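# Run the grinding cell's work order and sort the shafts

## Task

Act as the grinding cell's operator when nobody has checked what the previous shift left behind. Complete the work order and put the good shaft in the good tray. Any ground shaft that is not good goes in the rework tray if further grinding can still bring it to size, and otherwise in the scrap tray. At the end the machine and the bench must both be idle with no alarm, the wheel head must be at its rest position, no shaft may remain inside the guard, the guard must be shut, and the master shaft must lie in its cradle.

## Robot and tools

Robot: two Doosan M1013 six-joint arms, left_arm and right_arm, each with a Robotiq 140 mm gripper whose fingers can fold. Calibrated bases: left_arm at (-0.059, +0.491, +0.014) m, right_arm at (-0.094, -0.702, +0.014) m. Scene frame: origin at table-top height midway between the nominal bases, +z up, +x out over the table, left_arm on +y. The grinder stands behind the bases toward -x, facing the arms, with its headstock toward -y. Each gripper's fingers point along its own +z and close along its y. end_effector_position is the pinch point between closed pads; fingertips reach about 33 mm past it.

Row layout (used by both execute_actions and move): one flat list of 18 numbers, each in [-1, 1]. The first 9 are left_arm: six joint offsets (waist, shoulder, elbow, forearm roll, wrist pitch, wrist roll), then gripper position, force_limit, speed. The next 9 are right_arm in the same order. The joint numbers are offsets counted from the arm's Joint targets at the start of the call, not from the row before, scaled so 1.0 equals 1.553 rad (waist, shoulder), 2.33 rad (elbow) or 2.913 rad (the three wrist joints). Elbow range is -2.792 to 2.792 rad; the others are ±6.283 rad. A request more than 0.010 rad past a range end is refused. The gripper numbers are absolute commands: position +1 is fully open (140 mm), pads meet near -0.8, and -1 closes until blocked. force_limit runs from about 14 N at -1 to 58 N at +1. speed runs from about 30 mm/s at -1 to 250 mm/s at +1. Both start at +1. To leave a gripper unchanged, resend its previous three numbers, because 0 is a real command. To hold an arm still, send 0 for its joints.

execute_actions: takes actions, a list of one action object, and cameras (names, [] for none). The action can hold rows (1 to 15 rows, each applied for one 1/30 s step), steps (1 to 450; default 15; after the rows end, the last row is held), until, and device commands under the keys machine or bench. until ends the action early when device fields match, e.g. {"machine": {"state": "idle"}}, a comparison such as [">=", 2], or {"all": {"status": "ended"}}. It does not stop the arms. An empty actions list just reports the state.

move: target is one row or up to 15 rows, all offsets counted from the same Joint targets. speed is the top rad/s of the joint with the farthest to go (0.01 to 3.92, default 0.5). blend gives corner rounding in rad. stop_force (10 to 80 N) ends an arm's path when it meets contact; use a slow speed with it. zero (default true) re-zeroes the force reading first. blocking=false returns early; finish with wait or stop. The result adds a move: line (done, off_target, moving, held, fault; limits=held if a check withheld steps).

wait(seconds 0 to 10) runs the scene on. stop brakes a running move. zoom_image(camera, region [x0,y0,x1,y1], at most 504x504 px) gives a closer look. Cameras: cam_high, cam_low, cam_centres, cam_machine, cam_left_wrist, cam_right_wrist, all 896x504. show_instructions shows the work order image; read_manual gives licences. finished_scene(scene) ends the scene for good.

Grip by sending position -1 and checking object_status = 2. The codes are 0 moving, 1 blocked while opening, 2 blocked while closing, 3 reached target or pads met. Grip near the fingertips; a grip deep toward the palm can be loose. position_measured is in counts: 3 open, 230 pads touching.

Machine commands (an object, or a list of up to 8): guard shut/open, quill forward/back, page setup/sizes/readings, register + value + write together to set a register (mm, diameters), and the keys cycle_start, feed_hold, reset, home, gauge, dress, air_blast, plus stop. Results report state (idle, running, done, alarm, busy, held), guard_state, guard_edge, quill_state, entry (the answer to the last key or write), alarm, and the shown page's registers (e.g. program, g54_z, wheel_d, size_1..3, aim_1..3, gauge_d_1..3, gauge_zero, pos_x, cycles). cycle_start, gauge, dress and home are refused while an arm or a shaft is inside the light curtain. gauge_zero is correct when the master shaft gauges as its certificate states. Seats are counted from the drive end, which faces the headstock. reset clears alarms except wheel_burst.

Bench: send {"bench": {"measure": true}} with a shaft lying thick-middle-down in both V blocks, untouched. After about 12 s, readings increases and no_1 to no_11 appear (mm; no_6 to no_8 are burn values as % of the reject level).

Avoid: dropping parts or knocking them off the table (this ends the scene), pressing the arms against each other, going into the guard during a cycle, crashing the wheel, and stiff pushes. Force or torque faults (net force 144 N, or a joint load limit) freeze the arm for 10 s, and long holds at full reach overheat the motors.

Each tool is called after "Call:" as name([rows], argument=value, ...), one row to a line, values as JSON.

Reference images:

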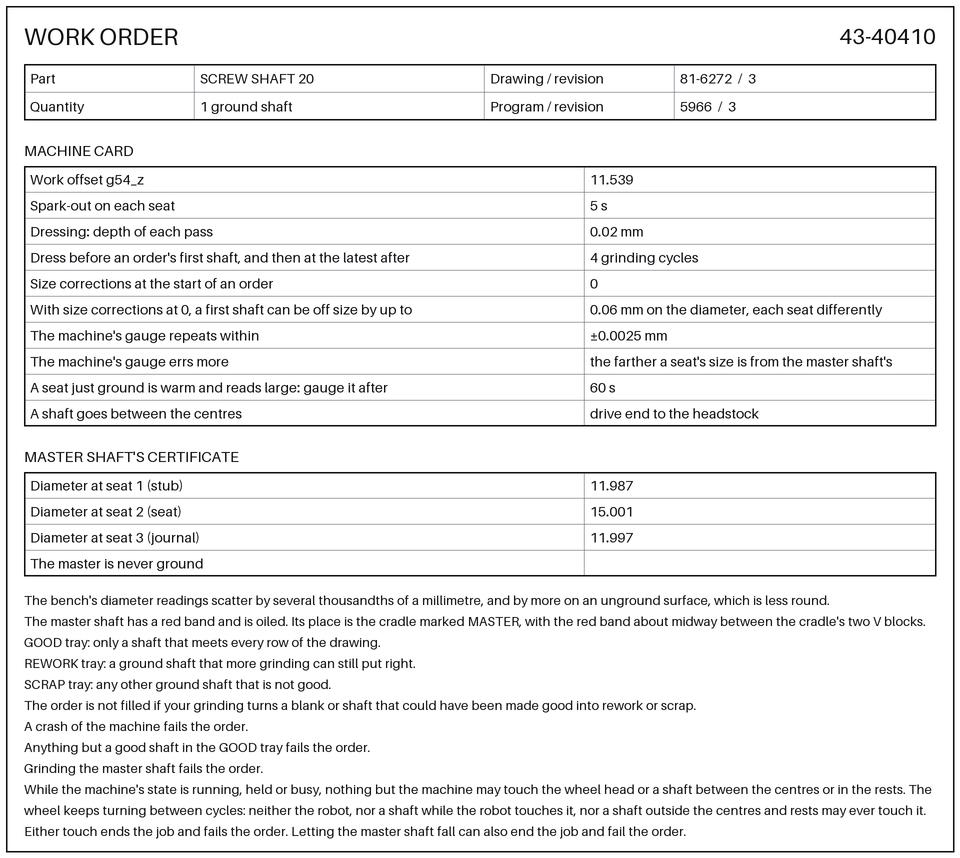

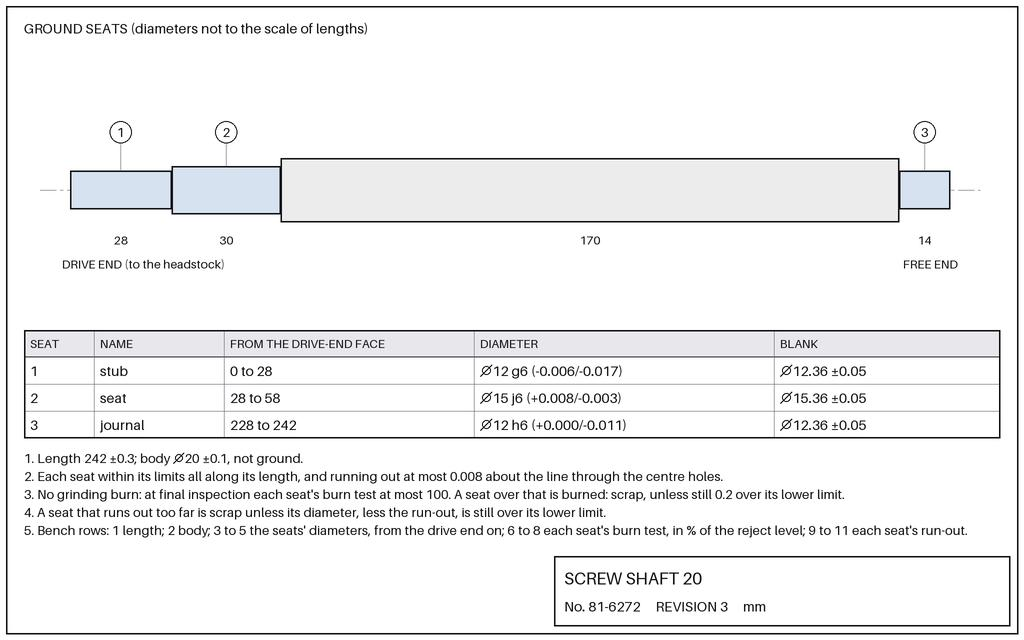

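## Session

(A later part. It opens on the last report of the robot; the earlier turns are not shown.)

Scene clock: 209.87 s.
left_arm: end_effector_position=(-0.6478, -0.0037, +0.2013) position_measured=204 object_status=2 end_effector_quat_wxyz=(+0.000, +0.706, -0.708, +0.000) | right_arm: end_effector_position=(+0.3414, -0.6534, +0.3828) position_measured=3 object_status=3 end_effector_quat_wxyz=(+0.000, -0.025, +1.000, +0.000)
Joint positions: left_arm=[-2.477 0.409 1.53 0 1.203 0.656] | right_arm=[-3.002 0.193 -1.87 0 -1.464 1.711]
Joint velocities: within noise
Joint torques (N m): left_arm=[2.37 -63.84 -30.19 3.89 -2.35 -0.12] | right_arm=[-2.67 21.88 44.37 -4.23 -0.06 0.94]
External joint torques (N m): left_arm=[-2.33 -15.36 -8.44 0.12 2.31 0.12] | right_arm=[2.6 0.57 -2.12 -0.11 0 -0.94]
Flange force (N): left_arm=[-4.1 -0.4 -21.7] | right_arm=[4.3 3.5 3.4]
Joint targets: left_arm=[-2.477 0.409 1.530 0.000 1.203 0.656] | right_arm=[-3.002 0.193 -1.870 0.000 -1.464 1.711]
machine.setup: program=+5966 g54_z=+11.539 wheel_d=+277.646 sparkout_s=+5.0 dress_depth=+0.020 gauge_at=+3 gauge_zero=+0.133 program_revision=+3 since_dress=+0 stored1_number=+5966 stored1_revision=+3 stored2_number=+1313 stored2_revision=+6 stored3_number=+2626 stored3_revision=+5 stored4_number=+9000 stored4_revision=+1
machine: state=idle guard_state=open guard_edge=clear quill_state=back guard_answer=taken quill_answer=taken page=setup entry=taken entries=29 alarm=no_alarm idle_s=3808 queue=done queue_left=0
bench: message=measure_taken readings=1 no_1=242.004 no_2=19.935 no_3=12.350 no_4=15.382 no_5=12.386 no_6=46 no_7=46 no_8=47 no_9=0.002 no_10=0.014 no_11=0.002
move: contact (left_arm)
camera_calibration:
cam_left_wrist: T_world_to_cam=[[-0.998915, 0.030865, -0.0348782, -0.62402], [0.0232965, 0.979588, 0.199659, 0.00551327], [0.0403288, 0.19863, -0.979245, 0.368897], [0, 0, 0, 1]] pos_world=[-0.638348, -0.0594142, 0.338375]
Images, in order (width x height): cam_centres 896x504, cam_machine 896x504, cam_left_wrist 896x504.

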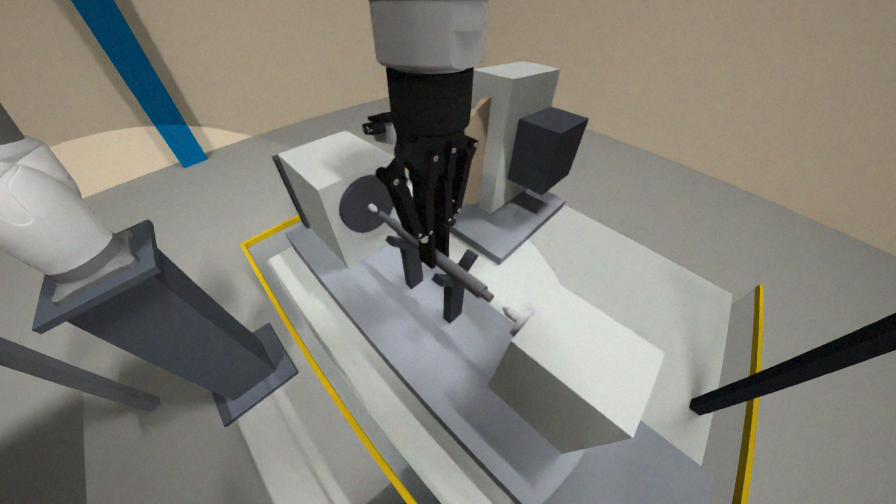

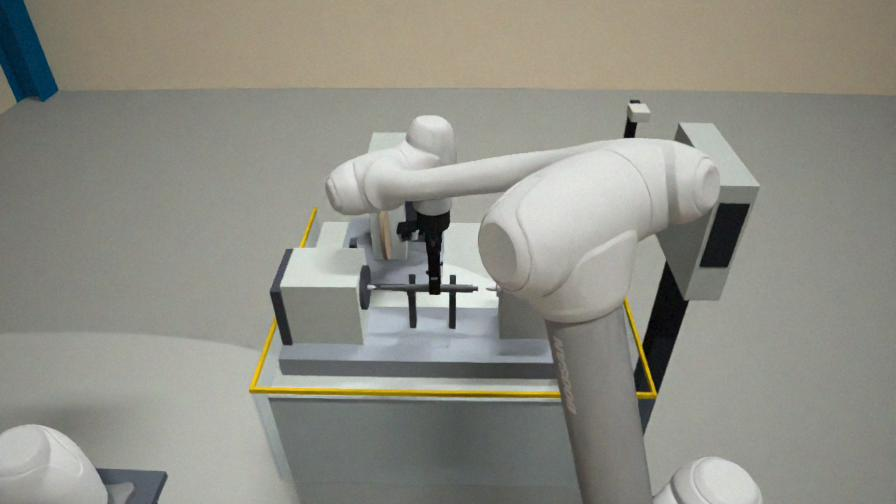

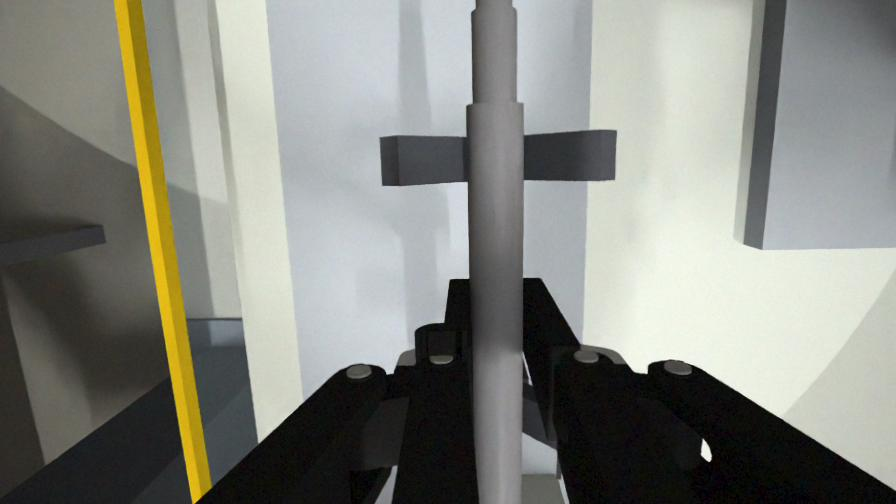

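Call:
move(target=[0,0,0,0,0,0,-0.2,1,-0.9,0,0,0,0,0,0,1,1,1], cameras=["cam_left_wrist"])

Call:
move([
  [0,-0.0189,-0.0289,0,0.0331,0,-0.2,1,-0.9,0,0,0,0,0,0,1,1,1],
  [0,-0.0346,-0.2003,0,0.1785,0,-0.2,1,-0.9,0,0,0,0,0,0,1,1,1],
], speed=[0.15,0.4], blend=[0.02,0], cameras=[])

Call:
execute_actions([
  {"machine":[{"quill":"forward"},{"guard":"shut"},{"register":"size_1","value":0.08,"write":true},{"register":"size_2","value":0.08,"write":true},{"register":"size_3","value":0.08,"write":true},{"page":"sizes"}],"steps":300,"until":{"machine":{"queue":["!=","running"]}}},
], cameras=["cam_machine","cam_centres"])

Call:
zoom_image(camera="cam_machine", region=[340, 200, 520, 340])

Scene clock: 211.60 s.
left_arm: end_effector_position=(-0.6478, -0.0037, +0.2012) position_measured=154 object_status=0 end_effector_quat_wxyz=(+0.000, +0.706, -0.708, +0.000) | right_arm: end_effector_position=(+0.3414, -0.6534, +0.3828) position_measured=3 object_status=3 end_effector_quat_wxyz=(+0.000, -0.025, +1.000, +0.000)
Joint positions: left_arm=[-2.477 0.409 1.53 0 1.203 0.656] | right_arm=[-3.002 0.193 -1.87 0 -1.464 1.711]
Joint velocities: within noise
Joint torques (N m): left_arm=[2.28 -80.97 -38.55 3.71 -0.12 -0.13] | right_arm=[-2.29 20.85 44 -4.24 -0.01 0.86]
External joint torques (N m): left_arm=[-2.33 1.77 -0.05 0.28 0.08 0.13] | right_arm=[2.34 1.06 -1.77 -0.09 -0.04 -0.86]
Flange force (N): left_arm=[-0.4 3.9 0.8] | right_arm=[4.6 3.1 2.7]
Joint targets: left_arm=[-2.477 0.409 1.530 0.000 1.203 0.656] | right_arm=[-3.002 0.193 -1.870 0.000 -1.464 1.711]
machine.setup: program=+5966 g54_z=+11.539 wheel_d=+277.646 sparkout_s=+5.0 dress_depth=+0.020 gauge_at=+3 gauge_zero=+0.133 program_revision=+3 since_dress=+0 stored1_number=+5966 stored1_revision=+3 stored2_number=+1313 stored2_revision=+6 stored3_number=+2626 stored3_revision=+5 stored4_number=+9000 stored4_revision=+1
machine: state=idle guard_state=open guard_edge=clear quill_state=back guard_answer=taken quill_answer=taken page=setup entry=taken entries=29 alarm=no_alarm idle_s=3809 queue=done queue_left=0
bench: message=measure_taken readings=1 no_1=242.004 no_2=19.935 no_3=12.350 no_4=15.382 no_5=12.386 no_6=46 no_7=46 no_8=47 no_9=0.002 no_10=0.014 no_11=0.002
move: done
camera_calibration:
cam_left_wrist: T_world_to_cam=[[-0.998915, 0.030865, -0.0348782, -0.62402], [0.0232965, 0.979588, 0.199659, 0.00551327], [0.0403288, 0.19863, -0.979245, 0.368897], [0, 0, 0, 1]] pos_world=[-0.638348, -0.0594142, 0.338375]
Images, in order (width x height): cam_left_wrist 896x504.

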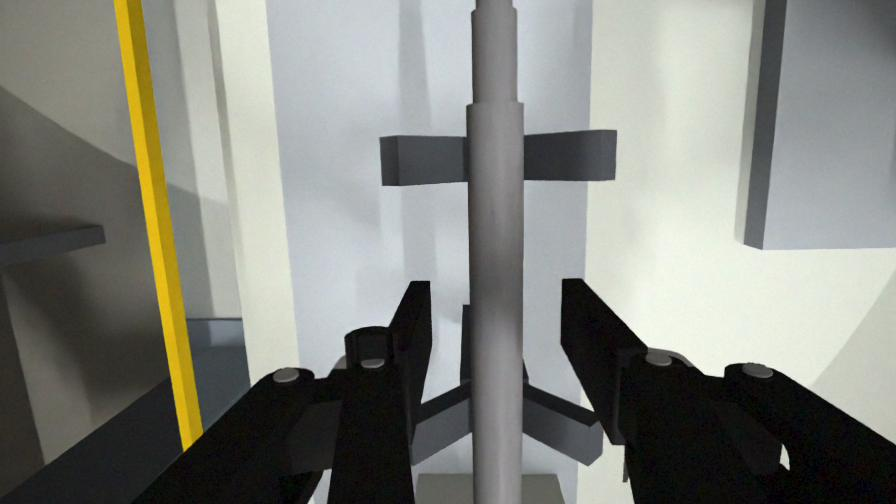

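Scene clock: 213.70 s.
left_arm: end_effector_position=(-0.6480, -0.0039, +0.4997) position_measured=154 object_status=3 end_effector_quat_wxyz=(+0.000, +0.706, -0.708, +0.000) | right_arm: end_effector_position=(+0.3414, -0.6534, +0.3828) position_measured=3 object_status=3 end_effector_quat_wxyz=(+0.000, -0.025, +1.000, +0.000)
Joint positions: left_arm=[-2.477 0.355 1.063 0 1.723 0.656] | right_arm=[-3.002 0.193 -1.87 0 -1.464 1.711]
Joint velocities: within noise
Joint torques (N m): left_arm=[2.35 -78.22 -40.36 3.95 -0.14 -0.14] | right_arm=[-2.53 20.55 43.87 -4.3 -0.02 0.87]
External joint torques (N m): left_arm=[-2.37 1.62 -0.55 0.28 0.11 0.14] | right_arm=[2.5 1.59 -1.7 -0.03 -0.03 -0.87]
Flange force (N): left_arm=[0.6 5.1 -1.9] | right_arm=[5.5 3.4 2.5]
Joint targets: left_arm=[-2.477 0.355 1.063 0.000 1.723 0.656] | right_arm=[-3.002 0.193 -1.870 0.000 -1.464 1.711]
machine.setup: program=+5966 g54_z=+11.539 wheel_d=+277.646 sparkout_s=+5.0 dress_depth=+0.020 gauge_at=+3 gauge_zero=+0.133 program_revision=+3 since_dress=+0 stored1_number=+5966 stored1_revision=+3 stored2_number=+1313 stored2_revision=+6 stored3_number=+2626 stored3_revision=+5 stored4_number=+9000 stored4_revision=+1
machine: state=idle guard_state=open guard_edge=clear quill_state=back guard_answer=taken quill_answer=taken page=setup entry=taken entries=29 alarm=no_alarm idle_s=3812 queue=done queue_left=0
bench: message=measure_taken readings=1 no_1=242.004 no_2=19.935 no_3=12.350 no_4=15.382 no_5=12.386 no_6=46 no_7=46 no_8=47 no_9=0.002 no_10=0.014 no_11=0.002
move: done
No camera images: "cameras" was empty.

Scene clock: 220.03 s.
left_arm: end_effector_position=(-0.6480, -0.0039, +0.4997) position_measured=154 object_status=3 end_effector_quat_wxyz=(+0.000, +0.706, -0.708, +0.000) | right_arm: end_effector_position=(+0.3414, -0.6534, +0.3828) position_measured=3 object_status=3 end_effector_quat_wxyz=(+0.000, -0.025, +1.000, +0.000)
Joint positions: left_arm=[-2.477 0.355 1.063 0 1.723 0.656] | right_arm=[-3.002 0.193 -1.87 0 -1.464 1.711]
Joint velocities: within noise
Joint torques (N m): left_arm=[2.13 -78.16 -40.81 3.92 -0.18 -0.14] | right_arm=[-2.44 21.71 43.83 -4.28 0.02 0.93]
External joint torques (N m): left_arm=[-2.11 1.34 -0.29 0.33 0.14 0.14] | right_arm=[2.46 0.18 -1.89 -0.03 -0.08 -0.93]
Flange force (N): left_arm=[0.1 4.1 -1.3] | right_arm=[3.3 3.3 3.0]
Joint targets: left_arm=[-2.477 0.355 1.063 0.000 1.723 0.656] | right_arm=[-3.002 0.193 -1.870 0.000 -1.464 1.711]
Tool commands: left_gripper/position=-0.2 left_gripper/force_limit=+1.0 left_gripper/speed=-0.9 right_gripper/position=+1.0 right_gripper/force_limit=+1.0 right_gripper/speed=+1.0
machine.sizes: size_1=+0.080 size_2=+0.080 size_3=+0.080 aim_1=+11.989 aim_2=+15.002 aim_3=+11.995
machine: state=idle guard_state=shut guard_edge=clear quill_state=clamped guard_answer=taken quill_answer=taken page=sizes entry=taken entries=32 alarm=no_alarm idle_s=3818 queue=done queue_left=0
bench: message=measure_taken readings=1 no_1=242.004 no_2=19.935 no_3=12.350 no_4=15.382 no_5=12.386 no_6=46 no_7=46 no_8=47 no_9=0.002 no_10=0.014 no_11=0.002
Images, in order (width x height): cam_centres 896x504, cam_machine 896x504.

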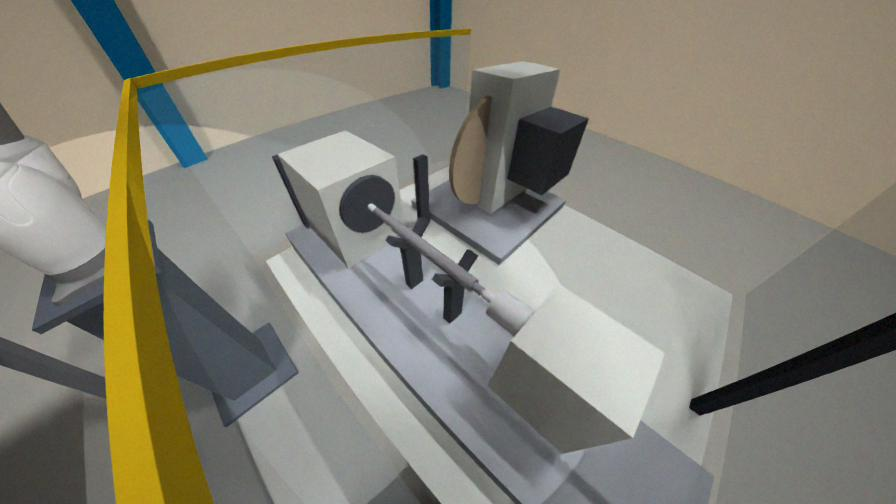

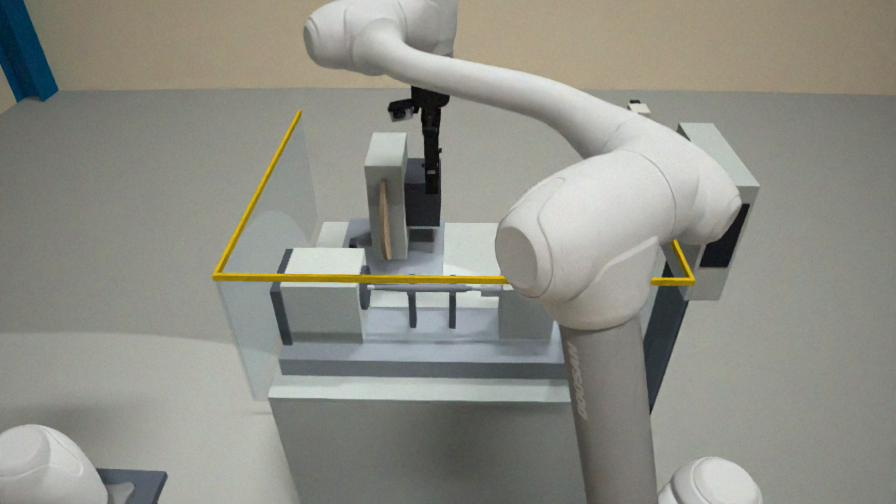

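Scaled by 2.800 from the camera's 896x504 image, which has a finer 1280x720 frame.

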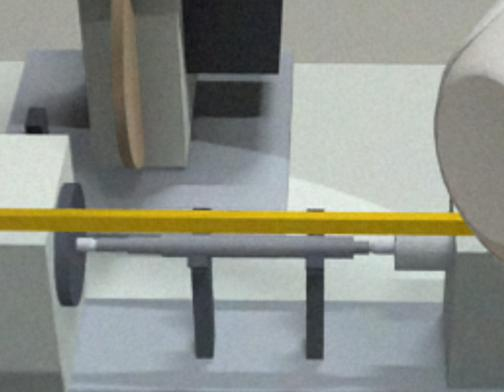

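Call:
execute_actions([
  {"machine":[{"page":"readings"},{"register":"gauge_at","value":1,"write":true,"gauge":true},{"register":"gauge_at","value":2,"write":true,"gauge":true},{"register":"gauge_at","value":3,"write":true,"gauge":true}],"steps":450,"until":{"machine":{"queue":["!=","running"]}}},
], cameras=[])

Scene clock: 238.97 s.
left_arm: end_effector_position=(-0.6480, -0.0039, +0.4997) position_measured=154 object_status=3 end_effector_quat_wxyz=(+0.000, +0.706, -0.708, +0.000) | right_arm: end_effector_position=(+0.3414, -0.6534, +0.3828) position_measured=3 object_status=3 end_effector_quat_wxyz=(+0.000, -0.025, +1.000, +0.000)
Joint positions: left_arm=[-2.477 0.355 1.063 0 1.723 0.656] | right_arm=[-3.002 0.193 -1.87 0 -1.464 1.711]
Joint velocities: within noise
Joint torques (N m): left_arm=[2.36 -78.38 -40.75 3.96 -0.16 -0.17] | right_arm=[-1.85 21.59 44.1 -4.22 0.02 0.88]
External joint torques (N m): left_arm=[-2.29 1.71 -0.25 0.29 0.13 0.17] | right_arm=[1.87 0.44 -1.88 -0.12 -0.07 -0.88]
Flange force (N): left_arm=[0.3 4.6 -1.3] | right_arm=[3.6 2.0 2.9]
Joint targets: left_arm=[-2.477 0.355 1.063 0.000 1.723 0.656] | right_arm=[-3.002 0.193 -1.870 0.000 -1.464 1.711]
Tool commands: left_gripper/position=-0.2 left_gripper/force_limit=+1.0 left_gripper/speed=-0.9 right_gripper/position=+1.0 right_gripper/force_limit=+1.0 right_gripper/speed=+1.0
machine.readings: gauge_d=+12.384 gauge_d_1=+12.349 gauge_d_2=+15.389 gauge_d_3=+12.384 pos_x=+0.000 pos_z=+0.000 load_peak=+0.0 cycles=+0
machine: state=idle guard_state=shut guard_edge=clear quill_state=clamped guard_answer=taken quill_answer=taken page=readings entry=taken entries=38 alarm=no_alarm idle_s=3837 queue=done queue_left=0
bench: message=measure_taken readings=1 no_1=242.004 no_2=19.935 no_3=12.350 no_4=15.382 no_5=12.386 no_6=46 no_7=46 no_8=47 no_9=0.002 no_10=0.014 no_11=0.002
No camera images: "cameras" was empty.

Consistent with the bench. Grind.

Call:
execute_actions([
  {"machine":{"cycle_start":true},"steps":450,"until":{"machine":{"state":["!=","running"]}}},
], cameras=["cam_centres"])

Call:
execute_actions([
  {"steps":450,"until":{"machine":{"state":["!=","running"]}}},
], cameras=["cam_centres"])

Call:
execute_actions([
  {"steps":450,"until":{"machine":{"state":["!=","running"]}}},
], cameras=["cam_centres"])

Call:
execute_actions([
  {"steps":450,"until":{"machine":{"state":["!=","running"]}}},
], cameras=[])

Call:
execute_actions([
  {"steps":450,"until":{"machine":{"state":["!=","running"]}}},
], cameras=[])

Scene clock: 239.70 s.
left_arm: end_effector_position=(-0.6480, -0.0039, +0.4997) position_measured=154 object_status=3 end_effector_quat_wxyz=(+0.000, +0.706, -0.708, +0.000) | right_arm: end_effector_position=(+0.3414, -0.6534, +0.3828) position_measured=3 object_status=3 end_effector_quat_wxyz=(+0.000, -0.025, +1.000, +0.000)
Joint positions: left_arm=[-2.477 0.355 1.063 0 1.723 0.656] | right_arm=[-3.002 0.193 -1.87 0 -1.464 1.711]
Joint velocities: within noise
Joint torques (N m): left_arm=[2.32 -78.32 -40.72 3.98 -0.13 -0.15] | right_arm=[-2.42 21.58 44.06 -4.17 0.08 0.91]
External joint torques (N m): left_arm=[-2.34 2.03 -0.16 0.25 0.09 0.15] | right_arm=[2.45 0.19 -2.09 -0.14 -0.14 -0.91]
Flange force (N): left_arm=[0.4 4.9 -1.1] | right_arm=[3.6 3.3 3.2]
Joint targets: left_arm=[-2.477 0.355 1.063 0.000 1.723 0.656] | right_arm=[-3.002 0.193 -1.870 0.000 -1.464 1.711]
Tool commands: left_gripper/position=-0.2 left_gripper/force_limit=+1.0 left_gripper/speed=-0.9 right_gripper/position=+1.0 right_gripper/force_limit=+1.0 right_gripper/speed=+1.0
machine.readings: gauge_d=+12.384 gauge_d_1=+0.000 gauge_d_2=+0.000 gauge_d_3=+0.000 pos_x=-9.333 pos_z=+14.000 load_peak=+0.0 cycles=+0
machine: state=running guard_state=shut guard_edge=clear quill_state=clamped guard_answer=taken quill_answer=taken page=readings entry=taken entries=39 alarm=no_alarm idle_s=3837 queue=running queue_left=0
bench: message=measure_taken readings=1 no_1=242.004 no_2=19.935 no_3=12.350 no_4=15.382 no_5=12.386 no_6=46 no_7=46 no_8=47 no_9=0.002 no_10=0.014 no_11=0.002
Images, in order (width x height): cam_centres 896x504.

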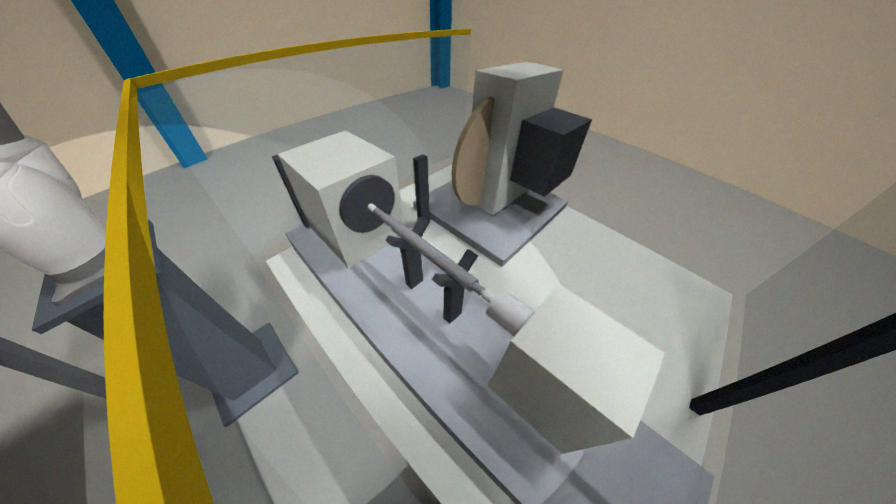

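Scene clock: 254.90 s.
left_arm: end_effector_position=(-0.6480, -0.0039, +0.4997) position_measured=154 object_status=3 end_effector_quat_wxyz=(+0.000, +0.706, -0.708, +0.000) | right_arm: end_effector_position=(+0.3414, -0.6534, +0.3828) position_measured=3 object_status=3 end_effector_quat_wxyz=(+0.000, -0.025, +1.000, +0.000)
Joint positions: left_arm=[-2.477 0.355 1.063 0 1.723 0.656] | right_arm=[-3.002 0.193 -1.87 0 -1.464 1.711]
Joint velocities: within noise
Joint torques (N m): left_arm=[2.19 -78.23 -40.87 3.94 -0.13 -0.16] | right_arm=[-1.88 21.65 43.96 -4.19 0 0.87]
External joint torques (N m): left_arm=[-2.34 1.91 -0.1 0.3 0.09 0.16] | right_arm=[1.91 0.09 -1.91 -0.13 -0.06 -0.87]
Flange force (N): left_arm=[0.2 4.6 -0.9] | right_arm=[3.0 2.2 3.0]
Joint targets: left_arm=[-2.477 0.355 1.063 0.000 1.723 0.656] | right_arm=[-3.002 0.193 -1.870 0.000 -1.464 1.711]
Tool commands: left_gripper/position=-0.2 left_gripper/force_limit=+1.0 left_gripper/speed=-0.9 right_gripper/position=+1.0 right_gripper/force_limit=+1.0 right_gripper/speed=+1.0
machine.readings: gauge_d=+12.384 gauge_d_1=+0.000 gauge_d_2=+0.000 gauge_d_3=+0.000 pos_x=-369.973 pos_z=+14.000 load_peak=+0.0 cycles=+0
machine: state=running guard_state=shut guard_edge=clear quill_state=clamped guard_answer=taken quill_answer=taken page=readings entry=taken entries=39 alarm=no_alarm idle_s=3852 queue=running queue_left=0
bench: message=measure_taken readings=1 no_1=242.004 no_2=19.935 no_3=12.350 no_4=15.382 no_5=12.386 no_6=46 no_7=46 no_8=47 no_9=0.002 no_10=0.014 no_11=0.002
Images, in order (width x height): cam_centres 896x504.

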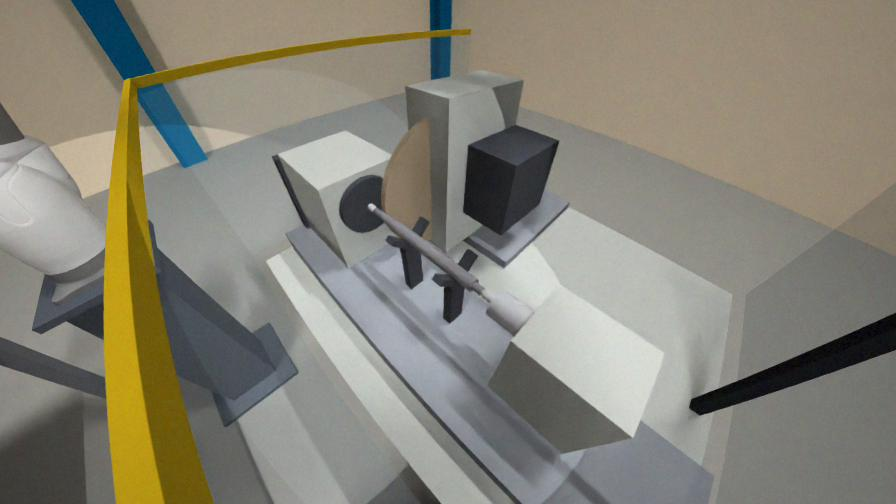

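Scene clock: 270.10 s.
left_arm: end_effector_position=(-0.6480, -0.0039, +0.4997) position_measured=154 object_status=3 end_effector_quat_wxyz=(+0.000, +0.706, -0.708, +0.000) | right_arm: end_effector_position=(+0.3414, -0.6534, +0.3828) position_measured=3 object_status=3 end_effector_quat_wxyz=(+0.000, -0.025, +1.000, +0.000)
Joint positions: left_arm=[-2.477 0.355 1.063 0 1.723 0.656] | right_arm=[-3.002 0.193 -1.87 0 -1.464 1.711]
Joint velocities: within noise
Joint torques (N m): left_arm=[2.39 -78.26 -40.84 3.94 -0.17 -0.13] | right_arm=[-1.96 22.11 44.22 -4.21 0.04 0.93]
External joint torques (N m): left_arm=[-2.35 1.74 -0.14 0.3 0.13 0.13] | right_arm=[1.93 0.34 -1.85 -0.14 -0.1 -0.93]
Flange force (N): left_arm=[0.0 4.5 -1.0] | right_arm=[3.4 2.1 2.8]
Joint targets: left_arm=[-2.477 0.355 1.063 0.000 1.723 0.656] | right_arm=[-3.002 0.193 -1.870 0.000 -1.464 1.711]
Tool commands: left_gripper/position=-0.2 left_gripper/force_limit=+1.0 left_gripper/speed=-0.9 right_gripper/position=+1.0 right_gripper/force_limit=+1.0 right_gripper/speed=+1.0
machine.readings: gauge_d=+12.384 gauge_d_1=+0.000 gauge_d_2=+0.000 gauge_d_3=+0.000 pos_x=-370.125 pos_z=+14.000 load_peak=+5.0 cycles=+0
machine: state=running guard_state=shut guard_edge=clear quill_state=clamped guard_answer=taken quill_answer=taken page=readings entry=taken entries=39 alarm=no_alarm idle_s=3867 queue=running queue_left=0
bench: message=measure_taken readings=1 no_1=242.004 no_2=19.935 no_3=12.350 no_4=15.382 no_5=12.386 no_6=46 no_7=46 no_8=47 no_9=0.002 no_10=0.014 no_11=0.002
Images, in order (width x height): cam_centres 896x504.

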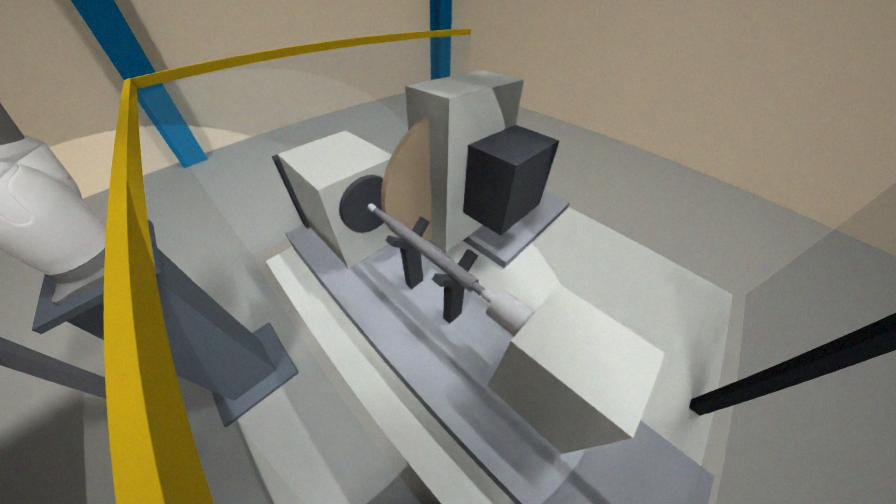

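Scene clock: 285.30 s.
left_arm: end_effector_position=(-0.6480, -0.0039, +0.4997) position_measured=154 object_status=3 end_effector_quat_wxyz=(+0.000, +0.706, -0.708, +0.000) | right_arm: end_effector_position=(+0.3414, -0.6534, +0.3828) position_measured=3 object_status=3 end_effector_quat_wxyz=(+0.000, -0.025, +1.000, +0.000)
Joint positions: left_arm=[-2.477 0.355 1.063 0 1.723 0.656] | right_arm=[-3.002 0.193 -1.87 0 -1.464 1.711]
Joint velocities: within noise
Joint torques (N m): left_arm=[2.17 -78.53 -40.78 3.95 -0.16 -0.15] | right_arm=[-1.65 21.64 44.31 -4.23 -0.03 0.92]
External joint torques (N m): left_arm=[-2.1 2.07 -0.14 0.29 0.12 0.15] | right_arm=[1.66 0.46 -2.06 -0.11 -0.02 -0.92]
Flange force (N): left_arm=[0.7 4.8 -1.1] | right_arm=[3.8 1.5 3.3]
Joint targets: left_arm=[-2.477 0.355 1.063 0.000 1.723 0.656] | right_arm=[-3.002 0.193 -1.870 0.000 -1.464 1.711]
Tool commands: left_gripper/position=-0.2 left_gripper/force_limit=+1.0 left_gripper/speed=-0.9 right_gripper/position=+1.0 right_gripper/force_limit=+1.0 right_gripper/speed=+1.0
machine.readings: gauge_d=+12.384 gauge_d_1=+0.000 gauge_d_2=+0.000 gauge_d_3=+0.000 pos_x=-370.236 pos_z=+14.000 load_peak=+5.0 cycles=+0
machine: state=running guard_state=shut guard_edge=clear quill_state=clamped guard_answer=taken quill_answer=taken page=readings entry=taken entries=39 alarm=no_alarm idle_s=3882 queue=running queue_left=0
bench: message=measure_taken readings=1 no_1=242.004 no_2=19.935 no_3=12.350 no_4=15.382 no_5=12.386 no_6=46 no_7=46 no_8=47 no_9=0.002 no_10=0.014 no_11=0.002
No camera images: "cameras" was empty.

Scene clock: 300.50 s.
left_arm: end_effector_position=(-0.6480, -0.0039, +0.4997) position_measured=154 object_status=3 end_effector_quat_wxyz=(+0.000, +0.706, -0.708, +0.000) | right_arm: end_effector_position=(+0.3414, -0.6534, +0.3828) position_measured=3 object_status=3 end_effector_quat_wxyz=(+0.000, -0.025, +1.000, +0.000)
Joint positions: left_arm=[-2.477 0.355 1.063 0 1.723 0.656] | right_arm=[-3.002 0.193 -1.87 0 -1.464 1.711]
Joint velocities: within noise
Joint torques (N m): left_arm=[2.23 -78.51 -40.79 3.95 -0.15 -0.16] | right_arm=[-2.25 20.38 44.02 -4.22 0.01 0.99]
External joint torques (N m): left_arm=[-2.24 1.83 -0.27 0.3 0.1 0.16] | right_arm=[2.26 1.54 -1.93 -0.1 -0.07 -0.99]
Flange force (N): left_arm=[0.5 4.8 -1.3] | right_arm=[5.6 2.6 2.8]
Joint targets: left_arm=[-2.477 0.355 1.063 0.000 1.723 0.656] | right_arm=[-3.002 0.193 -1.870 0.000 -1.464 1.711]
Tool commands: left_gripper/position=-0.2 left_gripper/force_limit=+1.0 left_gripper/speed=-0.9 right_gripper/position=+1.0 right_gripper/force_limit=+1.0 right_gripper/speed=+1.0
machine.readings: gauge_d=+12.384 gauge_d_1=+0.000 gauge_d_2=+0.000 gauge_d_3=+0.000 pos_x=-370.266 pos_z=+14.000 load_peak=+5.0 cycles=+0
machine: state=running guard_state=shut guard_edge=clear quill_state=clamped guard_answer=taken quill_answer=taken page=readings entry=taken entries=39 alarm=no_alarm idle_s=3897 queue=running queue_left=0
bench: message=measure_taken readings=1 no_1=242.004 no_2=19.935 no_3=12.350 no_4=15.382 no_5=12.386 no_6=46 no_7=46 no_8=47 no_9=0.002 no_10=0.014 no_11=0.002
No camera images: "cameras" was empty.

Call:
wait(seconds=10, cameras=[])

Call:
execute_actions([
  {"steps":450,"until":{"machine":{"state":["!=","running"]}}},
], cameras=[])

Call:
execute_actions([
  {"steps":450,"until":{"machine":{"state":["!=","running"]}}},
], cameras=[])

Call:
execute_actions([
  {"steps":450,"until":{"machine":{"state":["!=","running"]}}},
], cameras=[])

Call:
execute_actions([
  {"steps":450,"until":{"machine":{"state":["!=","running"]}}},
], cameras=[])

Call:
execute_actions([
  {"steps":450,"until":{"machine":{"state":["!=","running"]}}},
], cameras=[])

Call:
execute_actions([
  {"steps":450,"until":{"machine":{"state":["!=","running"]}}},
], cameras=[])

Call:
execute_actions([
  {"steps":450,"until":{"machine":{"state":["!=","running"]}}},
], cameras=[])

Scene clock: 311.07 s.
left_arm: end_effector_position=(-0.6480, -0.0039, +0.4997) position_measured=154 object_status=3 end_effector_quat_wxyz=(+0.000, +0.706, -0.708, +0.000) | right_arm: end_effector_position=(+0.3414, -0.6534, +0.3828) position_measured=3 object_status=3 end_effector_quat_wxyz=(+0.000, -0.025, +1.000, +0.000)
Joint positions: left_arm=[-2.477 0.355 1.063 0 1.723 0.656] | right_arm=[-3.002 0.193 -1.87 0 -1.464 1.711]
Joint velocities: within noise
Joint torques (N m): left_arm=[2.46 -78.38 -40.82 3.96 -0.13 -0.18] | right_arm=[-2.64 21.04 44.3 -4.2 -0.12 0.92]
External joint torques (N m): left_arm=[-2.45 1.99 -0.1 0.28 0.09 0.18] | right_arm=[2.58 1.22 -2.15 -0.13 0.06 -0.92]
Flange force (N): left_arm=[0.2 4.8 -0.9] | right_arm=[5.4 3.5 3.5]
Joint targets: left_arm=[-2.477 0.355 1.063 0.000 1.723 0.656] | right_arm=[-3.002 0.193 -1.870 0.000 -1.464 1.711]
Tool commands: left_gripper/position=-0.2 left_gripper/force_limit=+1.0 left_gripper/speed=-0.9 right_gripper/position=+1.0 right_gripper/force_limit=+1.0 right_gripper/speed=+1.0
machine.readings: gauge_d=+12.384 gauge_d_1=+0.000 gauge_d_2=+0.000 gauge_d_3=+0.000 pos_x=-370.285 pos_z=+14.000 load_peak=+5.0 cycles=+0
machine: state=running guard_state=shut guard_edge=clear quill_state=clamped guard_answer=taken quill_answer=taken page=readings entry=taken entries=39 alarm=no_alarm idle_s=3908 queue=running queue_left=0
bench: message=measure_taken readings=1 no_1=242.004 no_2=19.935 no_3=12.350 no_4=15.382 no_5=12.386 no_6=46 no_7=46 no_8=47 no_9=0.002 no_10=0.014 no_11=0.002
wait: 10.00 s
No camera images: "cameras" was empty.

Scene clock: 326.27 s.
left_arm: end_effector_position=(-0.6480, -0.0039, +0.4997) position_measured=154 object_status=3 end_effector_quat_wxyz=(+0.000, +0.706, -0.708, +0.000) | right_arm: end_effector_position=(+0.3414, -0.6534, +0.3828) position_measured=3 object_status=3 end_effector_quat_wxyz=(+0.000, -0.025, +1.000, +0.000)
Joint positions: left_arm=[-2.477 0.355 1.063 0 1.723 0.656] | right_arm=[-3.002 0.193 -1.87 0 -1.464 1.711]
Joint velocities: within noise
Joint torques (N m): left_arm=[2.31 -78.4 -40.81 3.94 -0.13 -0.16] | right_arm=[-2.9 21.56 43.9 -4.27 0.05 0.78]
External joint torques (N m): left_arm=[-2.31 1.99 -0.13 0.3 0.09 0.16] | right_arm=[2.91 0.54 -1.75 -0.05 -0.11 -0.78]
Flange force (N): left_arm=[0.4 4.8 -1.0] | right_arm=[3.9 4.6 2.6]
Joint targets: left_arm=[-2.477 0.355 1.063 0.000 1.723 0.656] | right_arm=[-3.002 0.193 -1.870 0.000 -1.464 1.711]
Tool commands: left_gripper/position=-0.2 left_gripper/force_limit=+1.0 left_gripper/speed=-0.9 right_gripper/position=+1.0 right_gripper/force_limit=+1.0 right_gripper/speed=+1.0
machine.readings: gauge_d=+12.384 gauge_d_1=+0.000 gauge_d_2=+0.000 gauge_d_3=+0.000 pos_x=-366.905 pos_z=+43.000 load_peak=+5.0 cycles=+0
machine: state=running guard_state=shut guard_edge=clear quill_state=clamped guard_answer=taken quill_answer=taken page=readings entry=taken entries=39 alarm=no_alarm idle_s=3923 queue=running queue_left=0
bench: message=measure_taken readings=1 no_1=242.004 no_2=19.935 no_3=12.350 no_4=15.382 no_5=12.386 no_6=46 no_7=46 no_8=47 no_9=0.002 no_10=0.014 no_11=0.002
No camera images: "cameras" was empty.

Scene clock: 341.47 s.
left_arm: end_effector_position=(-0.6480, -0.0039, +0.4997) position_measured=154 object_status=3 end_effector_quat_wxyz=(+0.000, +0.706, -0.708, +0.000) | right_arm: end_effector_position=(+0.3414, -0.6534, +0.3828) position_measured=3 object_status=3 end_effector_quat_wxyz=(+0.000, -0.025, +1.000, +0.000)
Joint positions: left_arm=[-2.477 0.355 1.063 0 1.723 0.656] | right_arm=[-3.002 0.193 -1.87 0 -1.464 1.711]
Joint velocities: within noise
Joint torques (N m): left_arm=[2.38 -78.24 -40.78 3.96 -0.15 -0.17] | right_arm=[-2.15 21.67 44.08 -4.27 0 0.92]
External joint torques (N m): left_arm=[-2.3 1.62 -0.2 0.29 0.11 0.17] | right_arm=[2.24 0.03 -1.89 -0.06 -0.04 -0.92]
Flange force (N): left_arm=[0.1 4.4 -1.1] | right_arm=[3.0 2.8 3.1]
Joint targets: left_arm=[-2.477 0.355 1.063 0.000 1.723 0.656] | right_arm=[-3.002 0.193 -1.870 0.000 -1.464 1.711]
Tool commands: left_gripper/position=-0.2 left_gripper/force_limit=+1.0 left_gripper/speed=-0.9 right_gripper/position=+1.0 right_gripper/force_limit=+1.0 right_gripper/speed=+1.0
machine.readings: gauge_d=+12.384 gauge_d_1=+0.000 gauge_d_2=+0.000 gauge_d_3=+0.000 pos_x=-367.057 pos_z=+43.000 load_peak=+7.0 cycles=+0
machine: state=running guard_state=shut guard_edge=clear quill_state=clamped guard_answer=taken quill_answer=taken page=readings entry=taken entries=39 alarm=no_alarm idle_s=3938 queue=running queue_left=0
bench: message=measure_taken readings=1 no_1=242.004 no_2=19.935 no_3=12.350 no_4=15.382 no_5=12.386 no_6=46 no_7=46 no_8=47 no_9=0.002 no_10=0.014 no_11=0.002
No camera images: "cameras" was empty.

Scene clock: 356.67 s.
left_arm: end_effector_position=(-0.6480, -0.0039, +0.4997) position_measured=154 object_status=3 end_effector_quat_wxyz=(+0.000, +0.706, -0.708, +0.000) | right_arm: end_effector_position=(+0.3414, -0.6534, +0.3828) position_measured=3 object_status=3 end_effector_quat_wxyz=(+0.000, -0.025, +1.000, +0.000)
Joint positions: left_arm=[-2.477 0.355 1.063 0 1.723 0.656] | right_arm=[-3.002 0.193 -1.87 0 -1.464 1.711]
Joint velocities: within noise
Joint torques (N m): left_arm=[2.33 -78.29 -40.7 3.94 -0.14 -0.18] | right_arm=[-2.39 21.72 43.86 -4.2 0.03 0.89]
External joint torques (N m): left_arm=[-2.42 1.96 -0.16 0.3 0.1 0.18] | right_arm=[2.38 0.58 -1.48 -0.15 -0.08 -0.89]
Flange force (N): left_arm=[0.3 4.9 -1.1] | right_arm=[3.4 3.2 2.2]
Joint targets: left_arm=[-2.477 0.355 1.063 0.000 1.723 0.656] | right_arm=[-3.002 0.193 -1.870 0.000 -1.464 1.711]
Tool commands: left_gripper/position=-0.2 left_gripper/force_limit=+1.0 left_gripper/speed=-0.9 right_gripper/position=+1.0 right_gripper/force_limit=+1.0 right_gripper/speed=+1.0
machine.readings: gauge_d=+12.384 gauge_d_1=+0.000 gauge_d_2=+0.000 gauge_d_3=+0.000 pos_x=-367.209 pos_z=+43.000 load_peak=+7.0 cycles=+0
machine: state=running guard_state=shut guard_edge=clear quill_state=clamped guard_answer=taken quill_answer=taken page=readings entry=taken entries=39 alarm=no_alarm idle_s=3953 queue=running queue_left=0
bench: message=measure_taken readings=1 no_1=242.004 no_2=19.935 no_3=12.350 no_4=15.382 no_5=12.386 no_6=46 no_7=46 no_8=47 no_9=0.002 no_10=0.014 no_11=0.002
No camera images: "cameras" was empty.

Scene clock: 371.87 s.
left_arm: end_effector_position=(-0.6480, -0.0039, +0.4997) position_measured=154 object_status=3 end_effector_quat_wxyz=(+0.000, +0.706, -0.708, +0.000) | right_arm: end_effector_position=(+0.3414, -0.6534, +0.3828) position_measured=3 object_status=3 end_effector_quat_wxyz=(+0.000, -0.025, +1.000, +0.000)
Joint positions: left_arm=[-2.477 0.355 1.063 0 1.723 0.656] | right_arm=[-3.002 0.193 -1.87 0 -1.464 1.711]
Joint velocities: within noise
Joint torques (N m): left_arm=[2.3 -78.54 -40.88 3.94 -0.15 -0.18] | right_arm=[-2.45 21.3 44.01 -4.2 0.1 0.94]
External joint torques (N m): left_arm=[-2.28 2.12 -0.04 0.29 0.11 0.18] | right_arm=[2.43 0.84 -1.83 -0.13 -0.15 -0.94]
Flange force (N): left_arm=[0.4 4.8 -0.9] | right_arm=[4.4 3.1 2.6]
Joint targets: left_arm=[-2.477 0.355 1.063 0.000 1.723 0.656] | right_arm=[-3.002 0.193 -1.870 0.000 -1.464 1.711]
Tool commands: left_gripper/position=-0.2 left_gripper/force_limit=+1.0 left_gripper/speed=-0.9 right_gripper/position=+1.0 right_gripper/force_limit=+1.0 right_gripper/speed=+1.0
machine.readings: gauge_d=+12.384 gauge_d_1=+0.000 gauge_d_2=+0.000 gauge_d_3=+0.000 pos_x=-367.241 pos_z=+43.000 load_peak=+7.0 cycles=+0
machine: state=running guard_state=shut guard_edge=clear quill_state=clamped guard_answer=taken quill_answer=taken page=readings entry=taken entries=39 alarm=no_alarm idle_s=3968 queue=running queue_left=0
bench: message=measure_taken readings=1 no_1=242.004 no_2=19.935 no_3=12.350 no_4=15.382 no_5=12.386 no_6=46 no_7=46 no_8=47 no_9=0.002 no_10=0.014 no_11=0.002
No camera images: "cameras" was empty.

Scene clock: 387.07 s.
left_arm: end_effector_position=(-0.6480, -0.0039, +0.4997) position_measured=154 object_status=3 end_effector_quat_wxyz=(+0.000, +0.706, -0.708, +0.000) | right_arm: end_effector_position=(+0.3414, -0.6534, +0.3828) position_measured=3 object_status=3 end_effector_quat_wxyz=(+0.000, -0.025, +1.000, +0.000)
Joint positions: left_arm=[-2.477 0.355 1.063 0 1.723 0.656] | right_arm=[-3.002 0.193 -1.87 0 -1.464 1.711]
Joint velocities: within noise
Joint torques (N m): left_arm=[2.22 -78.42 -40.81 3.94 -0.15 -0.17] | right_arm=[-2.54 21.63 44.13 -4.36 -0.03 0.9]
External joint torques (N m): left_arm=[-2.29 2.4 0.03 0.27 0.11 0.17] | right_arm=[2.5 0.63 -1.98 0.03 -0.03 -0.9]
Flange force (N): left_arm=[0.6 5.0 -0.8] | right_arm=[4.2 3.4 3.1]
Joint targets: left_arm=[-2.477 0.355 1.063 0.000 1.723 0.656] | right_arm=[-3.002 0.193 -1.870 0.000 -1.464 1.711]
Tool commands: left_gripper/position=-0.2 left_gripper/force_limit=+1.0 left_gripper/speed=-0.9 right_gripper/position=+1.0 right_gripper/force_limit=+1.0 right_gripper/speed=+1.0
machine.readings: gauge_d=+12.384 gauge_d_1=+0.000 gauge_d_2=+0.000 gauge_d_3=+0.000 pos_x=-367.272 pos_z=+43.000 load_peak=+7.0 cycles=+0
machine: state=running guard_state=shut guard_edge=clear quill_state=clamped guard_answer=taken quill_answer=taken page=readings entry=taken entries=39 alarm=no_alarm idle_s=3983 queue=running queue_left=0
bench: message=measure_taken readings=1 no_1=242.004 no_2=19.935 no_3=12.350 no_4=15.382 no_5=12.386 no_6=46 no_7=46 no_8=47 no_9=0.002 no_10=0.014 no_11=0.002
No camera images: "cameras" was empty.

Scene clock: 402.27 s.
left_arm: end_effector_position=(-0.6480, -0.0039, +0.4997) position_measured=154 object_status=3 end_effector_quat_wxyz=(+0.000, +0.706, -0.708, +0.000) | right_arm: end_effector_position=(+0.3414, -0.6534, +0.3828) position_measured=3 object_status=3 end_effector_quat_wxyz=(+0.000, -0.025, +1.000, +0.000)
Joint positions: left_arm=[-2.477 0.355 1.063 0 1.723 0.656] | right_arm=[-3.002 0.193 -1.87 0 -1.464 1.711]
Joint velocities: within noise
Joint torques (N m): left_arm=[2.24 -78.39 -40.76 3.97 -0.14 -0.17] | right_arm=[-2.42 21.25 44.33 -4.2 0.07 0.86]
External joint torques (N m): left_arm=[-2.2 2.05 -0.15 0.26 0.1 0.17] | right_arm=[2.42 0.84 -2.05 -0.14 -0.12 -0.86]
Flange force (N): left_arm=[0.6 4.8 -1.1] | right_arm=[4.7 3.3 3.0]
Joint targets: left_arm=[-2.477 0.355 1.063 0.000 1.723 0.656] | right_arm=[-3.002 0.193 -1.870 0.000 -1.464 1.711]
Tool commands: left_gripper/position=-0.2 left_gripper/force_limit=+1.0 left_gripper/speed=-0.9 right_gripper/position=+1.0 right_gripper/force_limit=+1.0 right_gripper/speed=+1.0
machine.readings: gauge_d=+12.384 gauge_d_1=+0.000 gauge_d_2=+0.000 gauge_d_3=+0.000 pos_x=-369.877 pos_z=+235.000 load_peak=+7.0 cycles=+0
machine: state=running guard_state=shut guard_edge=clear quill_state=clamped guard_answer=taken quill_answer=taken page=readings entry=taken entries=39 alarm=no_alarm idle_s=3998 queue=running queue_left=0
bench: message=measure_taken readings=1 no_1=242.004 no_2=19.935 no_3=12.350 no_4=15.382 no_5=12.386 no_6=46 no_7=46 no_8=47 no_9=0.002 no_10=0.014 no_11=0.002
No camera images: "cameras" was empty.

Scene clock: 417.47 s.
left_arm: end_effector_position=(-0.6480, -0.0039, +0.4997) position_measured=154 object_status=3 end_effector_quat_wxyz=(+0.000, +0.706, -0.708, +0.000) | right_arm: end_effector_position=(+0.3414, -0.6534, +0.3828) position_measured=3 object_status=3 end_effector_quat_wxyz=(+0.000, -0.025, +1.000, +0.000)
Joint positions: left_arm=[-2.477 0.355 1.063 0 1.723 0.656] | right_arm=[-3.002 0.193 -1.87 0 -1.464 1.711]
Joint velocities: within noise
Joint torques (N m): left_arm=[2.18 -78.34 -40.71 3.96 -0.13 -0.15] | right_arm=[-2.41 20.67 44.26 -4.31 -0.07 0.97]
External joint torques (N m): left_arm=[-2.15 1.79 -0.22 0.28 0.09 0.15] | right_arm=[2.42 1.33 -2.07 -0.02 0.02 -0.97]
Flange force (N): left_arm=[0.5 4.6 -1.2] | right_arm=[5.4 3.0 3.2]
Joint targets: left_arm=[-2.477 0.355 1.063 0.000 1.723 0.656] | right_arm=[-3.002 0.193 -1.870 0.000 -1.464 1.711]
Tool commands: left_gripper/position=-0.2 left_gripper/force_limit=+1.0 left_gripper/speed=-0.9 right_gripper/position=+1.0 right_gripper/force_limit=+1.0 right_gripper/speed=+1.0
machine.readings: gauge_d=+12.384 gauge_d_1=+0.000 gauge_d_2=+0.000 gauge_d_3=+0.000 pos_x=-370.029 pos_z=+235.000 load_peak=+7.0 cycles=+0
machine: state=running guard_state=shut guard_edge=clear quill_state=clamped guard_answer=taken quill_answer=taken page=readings entry=taken entries=39 alarm=no_alarm idle_s=4013 queue=running queue_left=0
bench: message=measure_taken readings=1 no_1=242.004 no_2=19.935 no_3=12.350 no_4=15.382 no_5=12.386 no_6=46 no_7=46 no_8=47 no_9=0.002 no_10=0.014 no_11=0.002
No camera images: "cameras" was empty.


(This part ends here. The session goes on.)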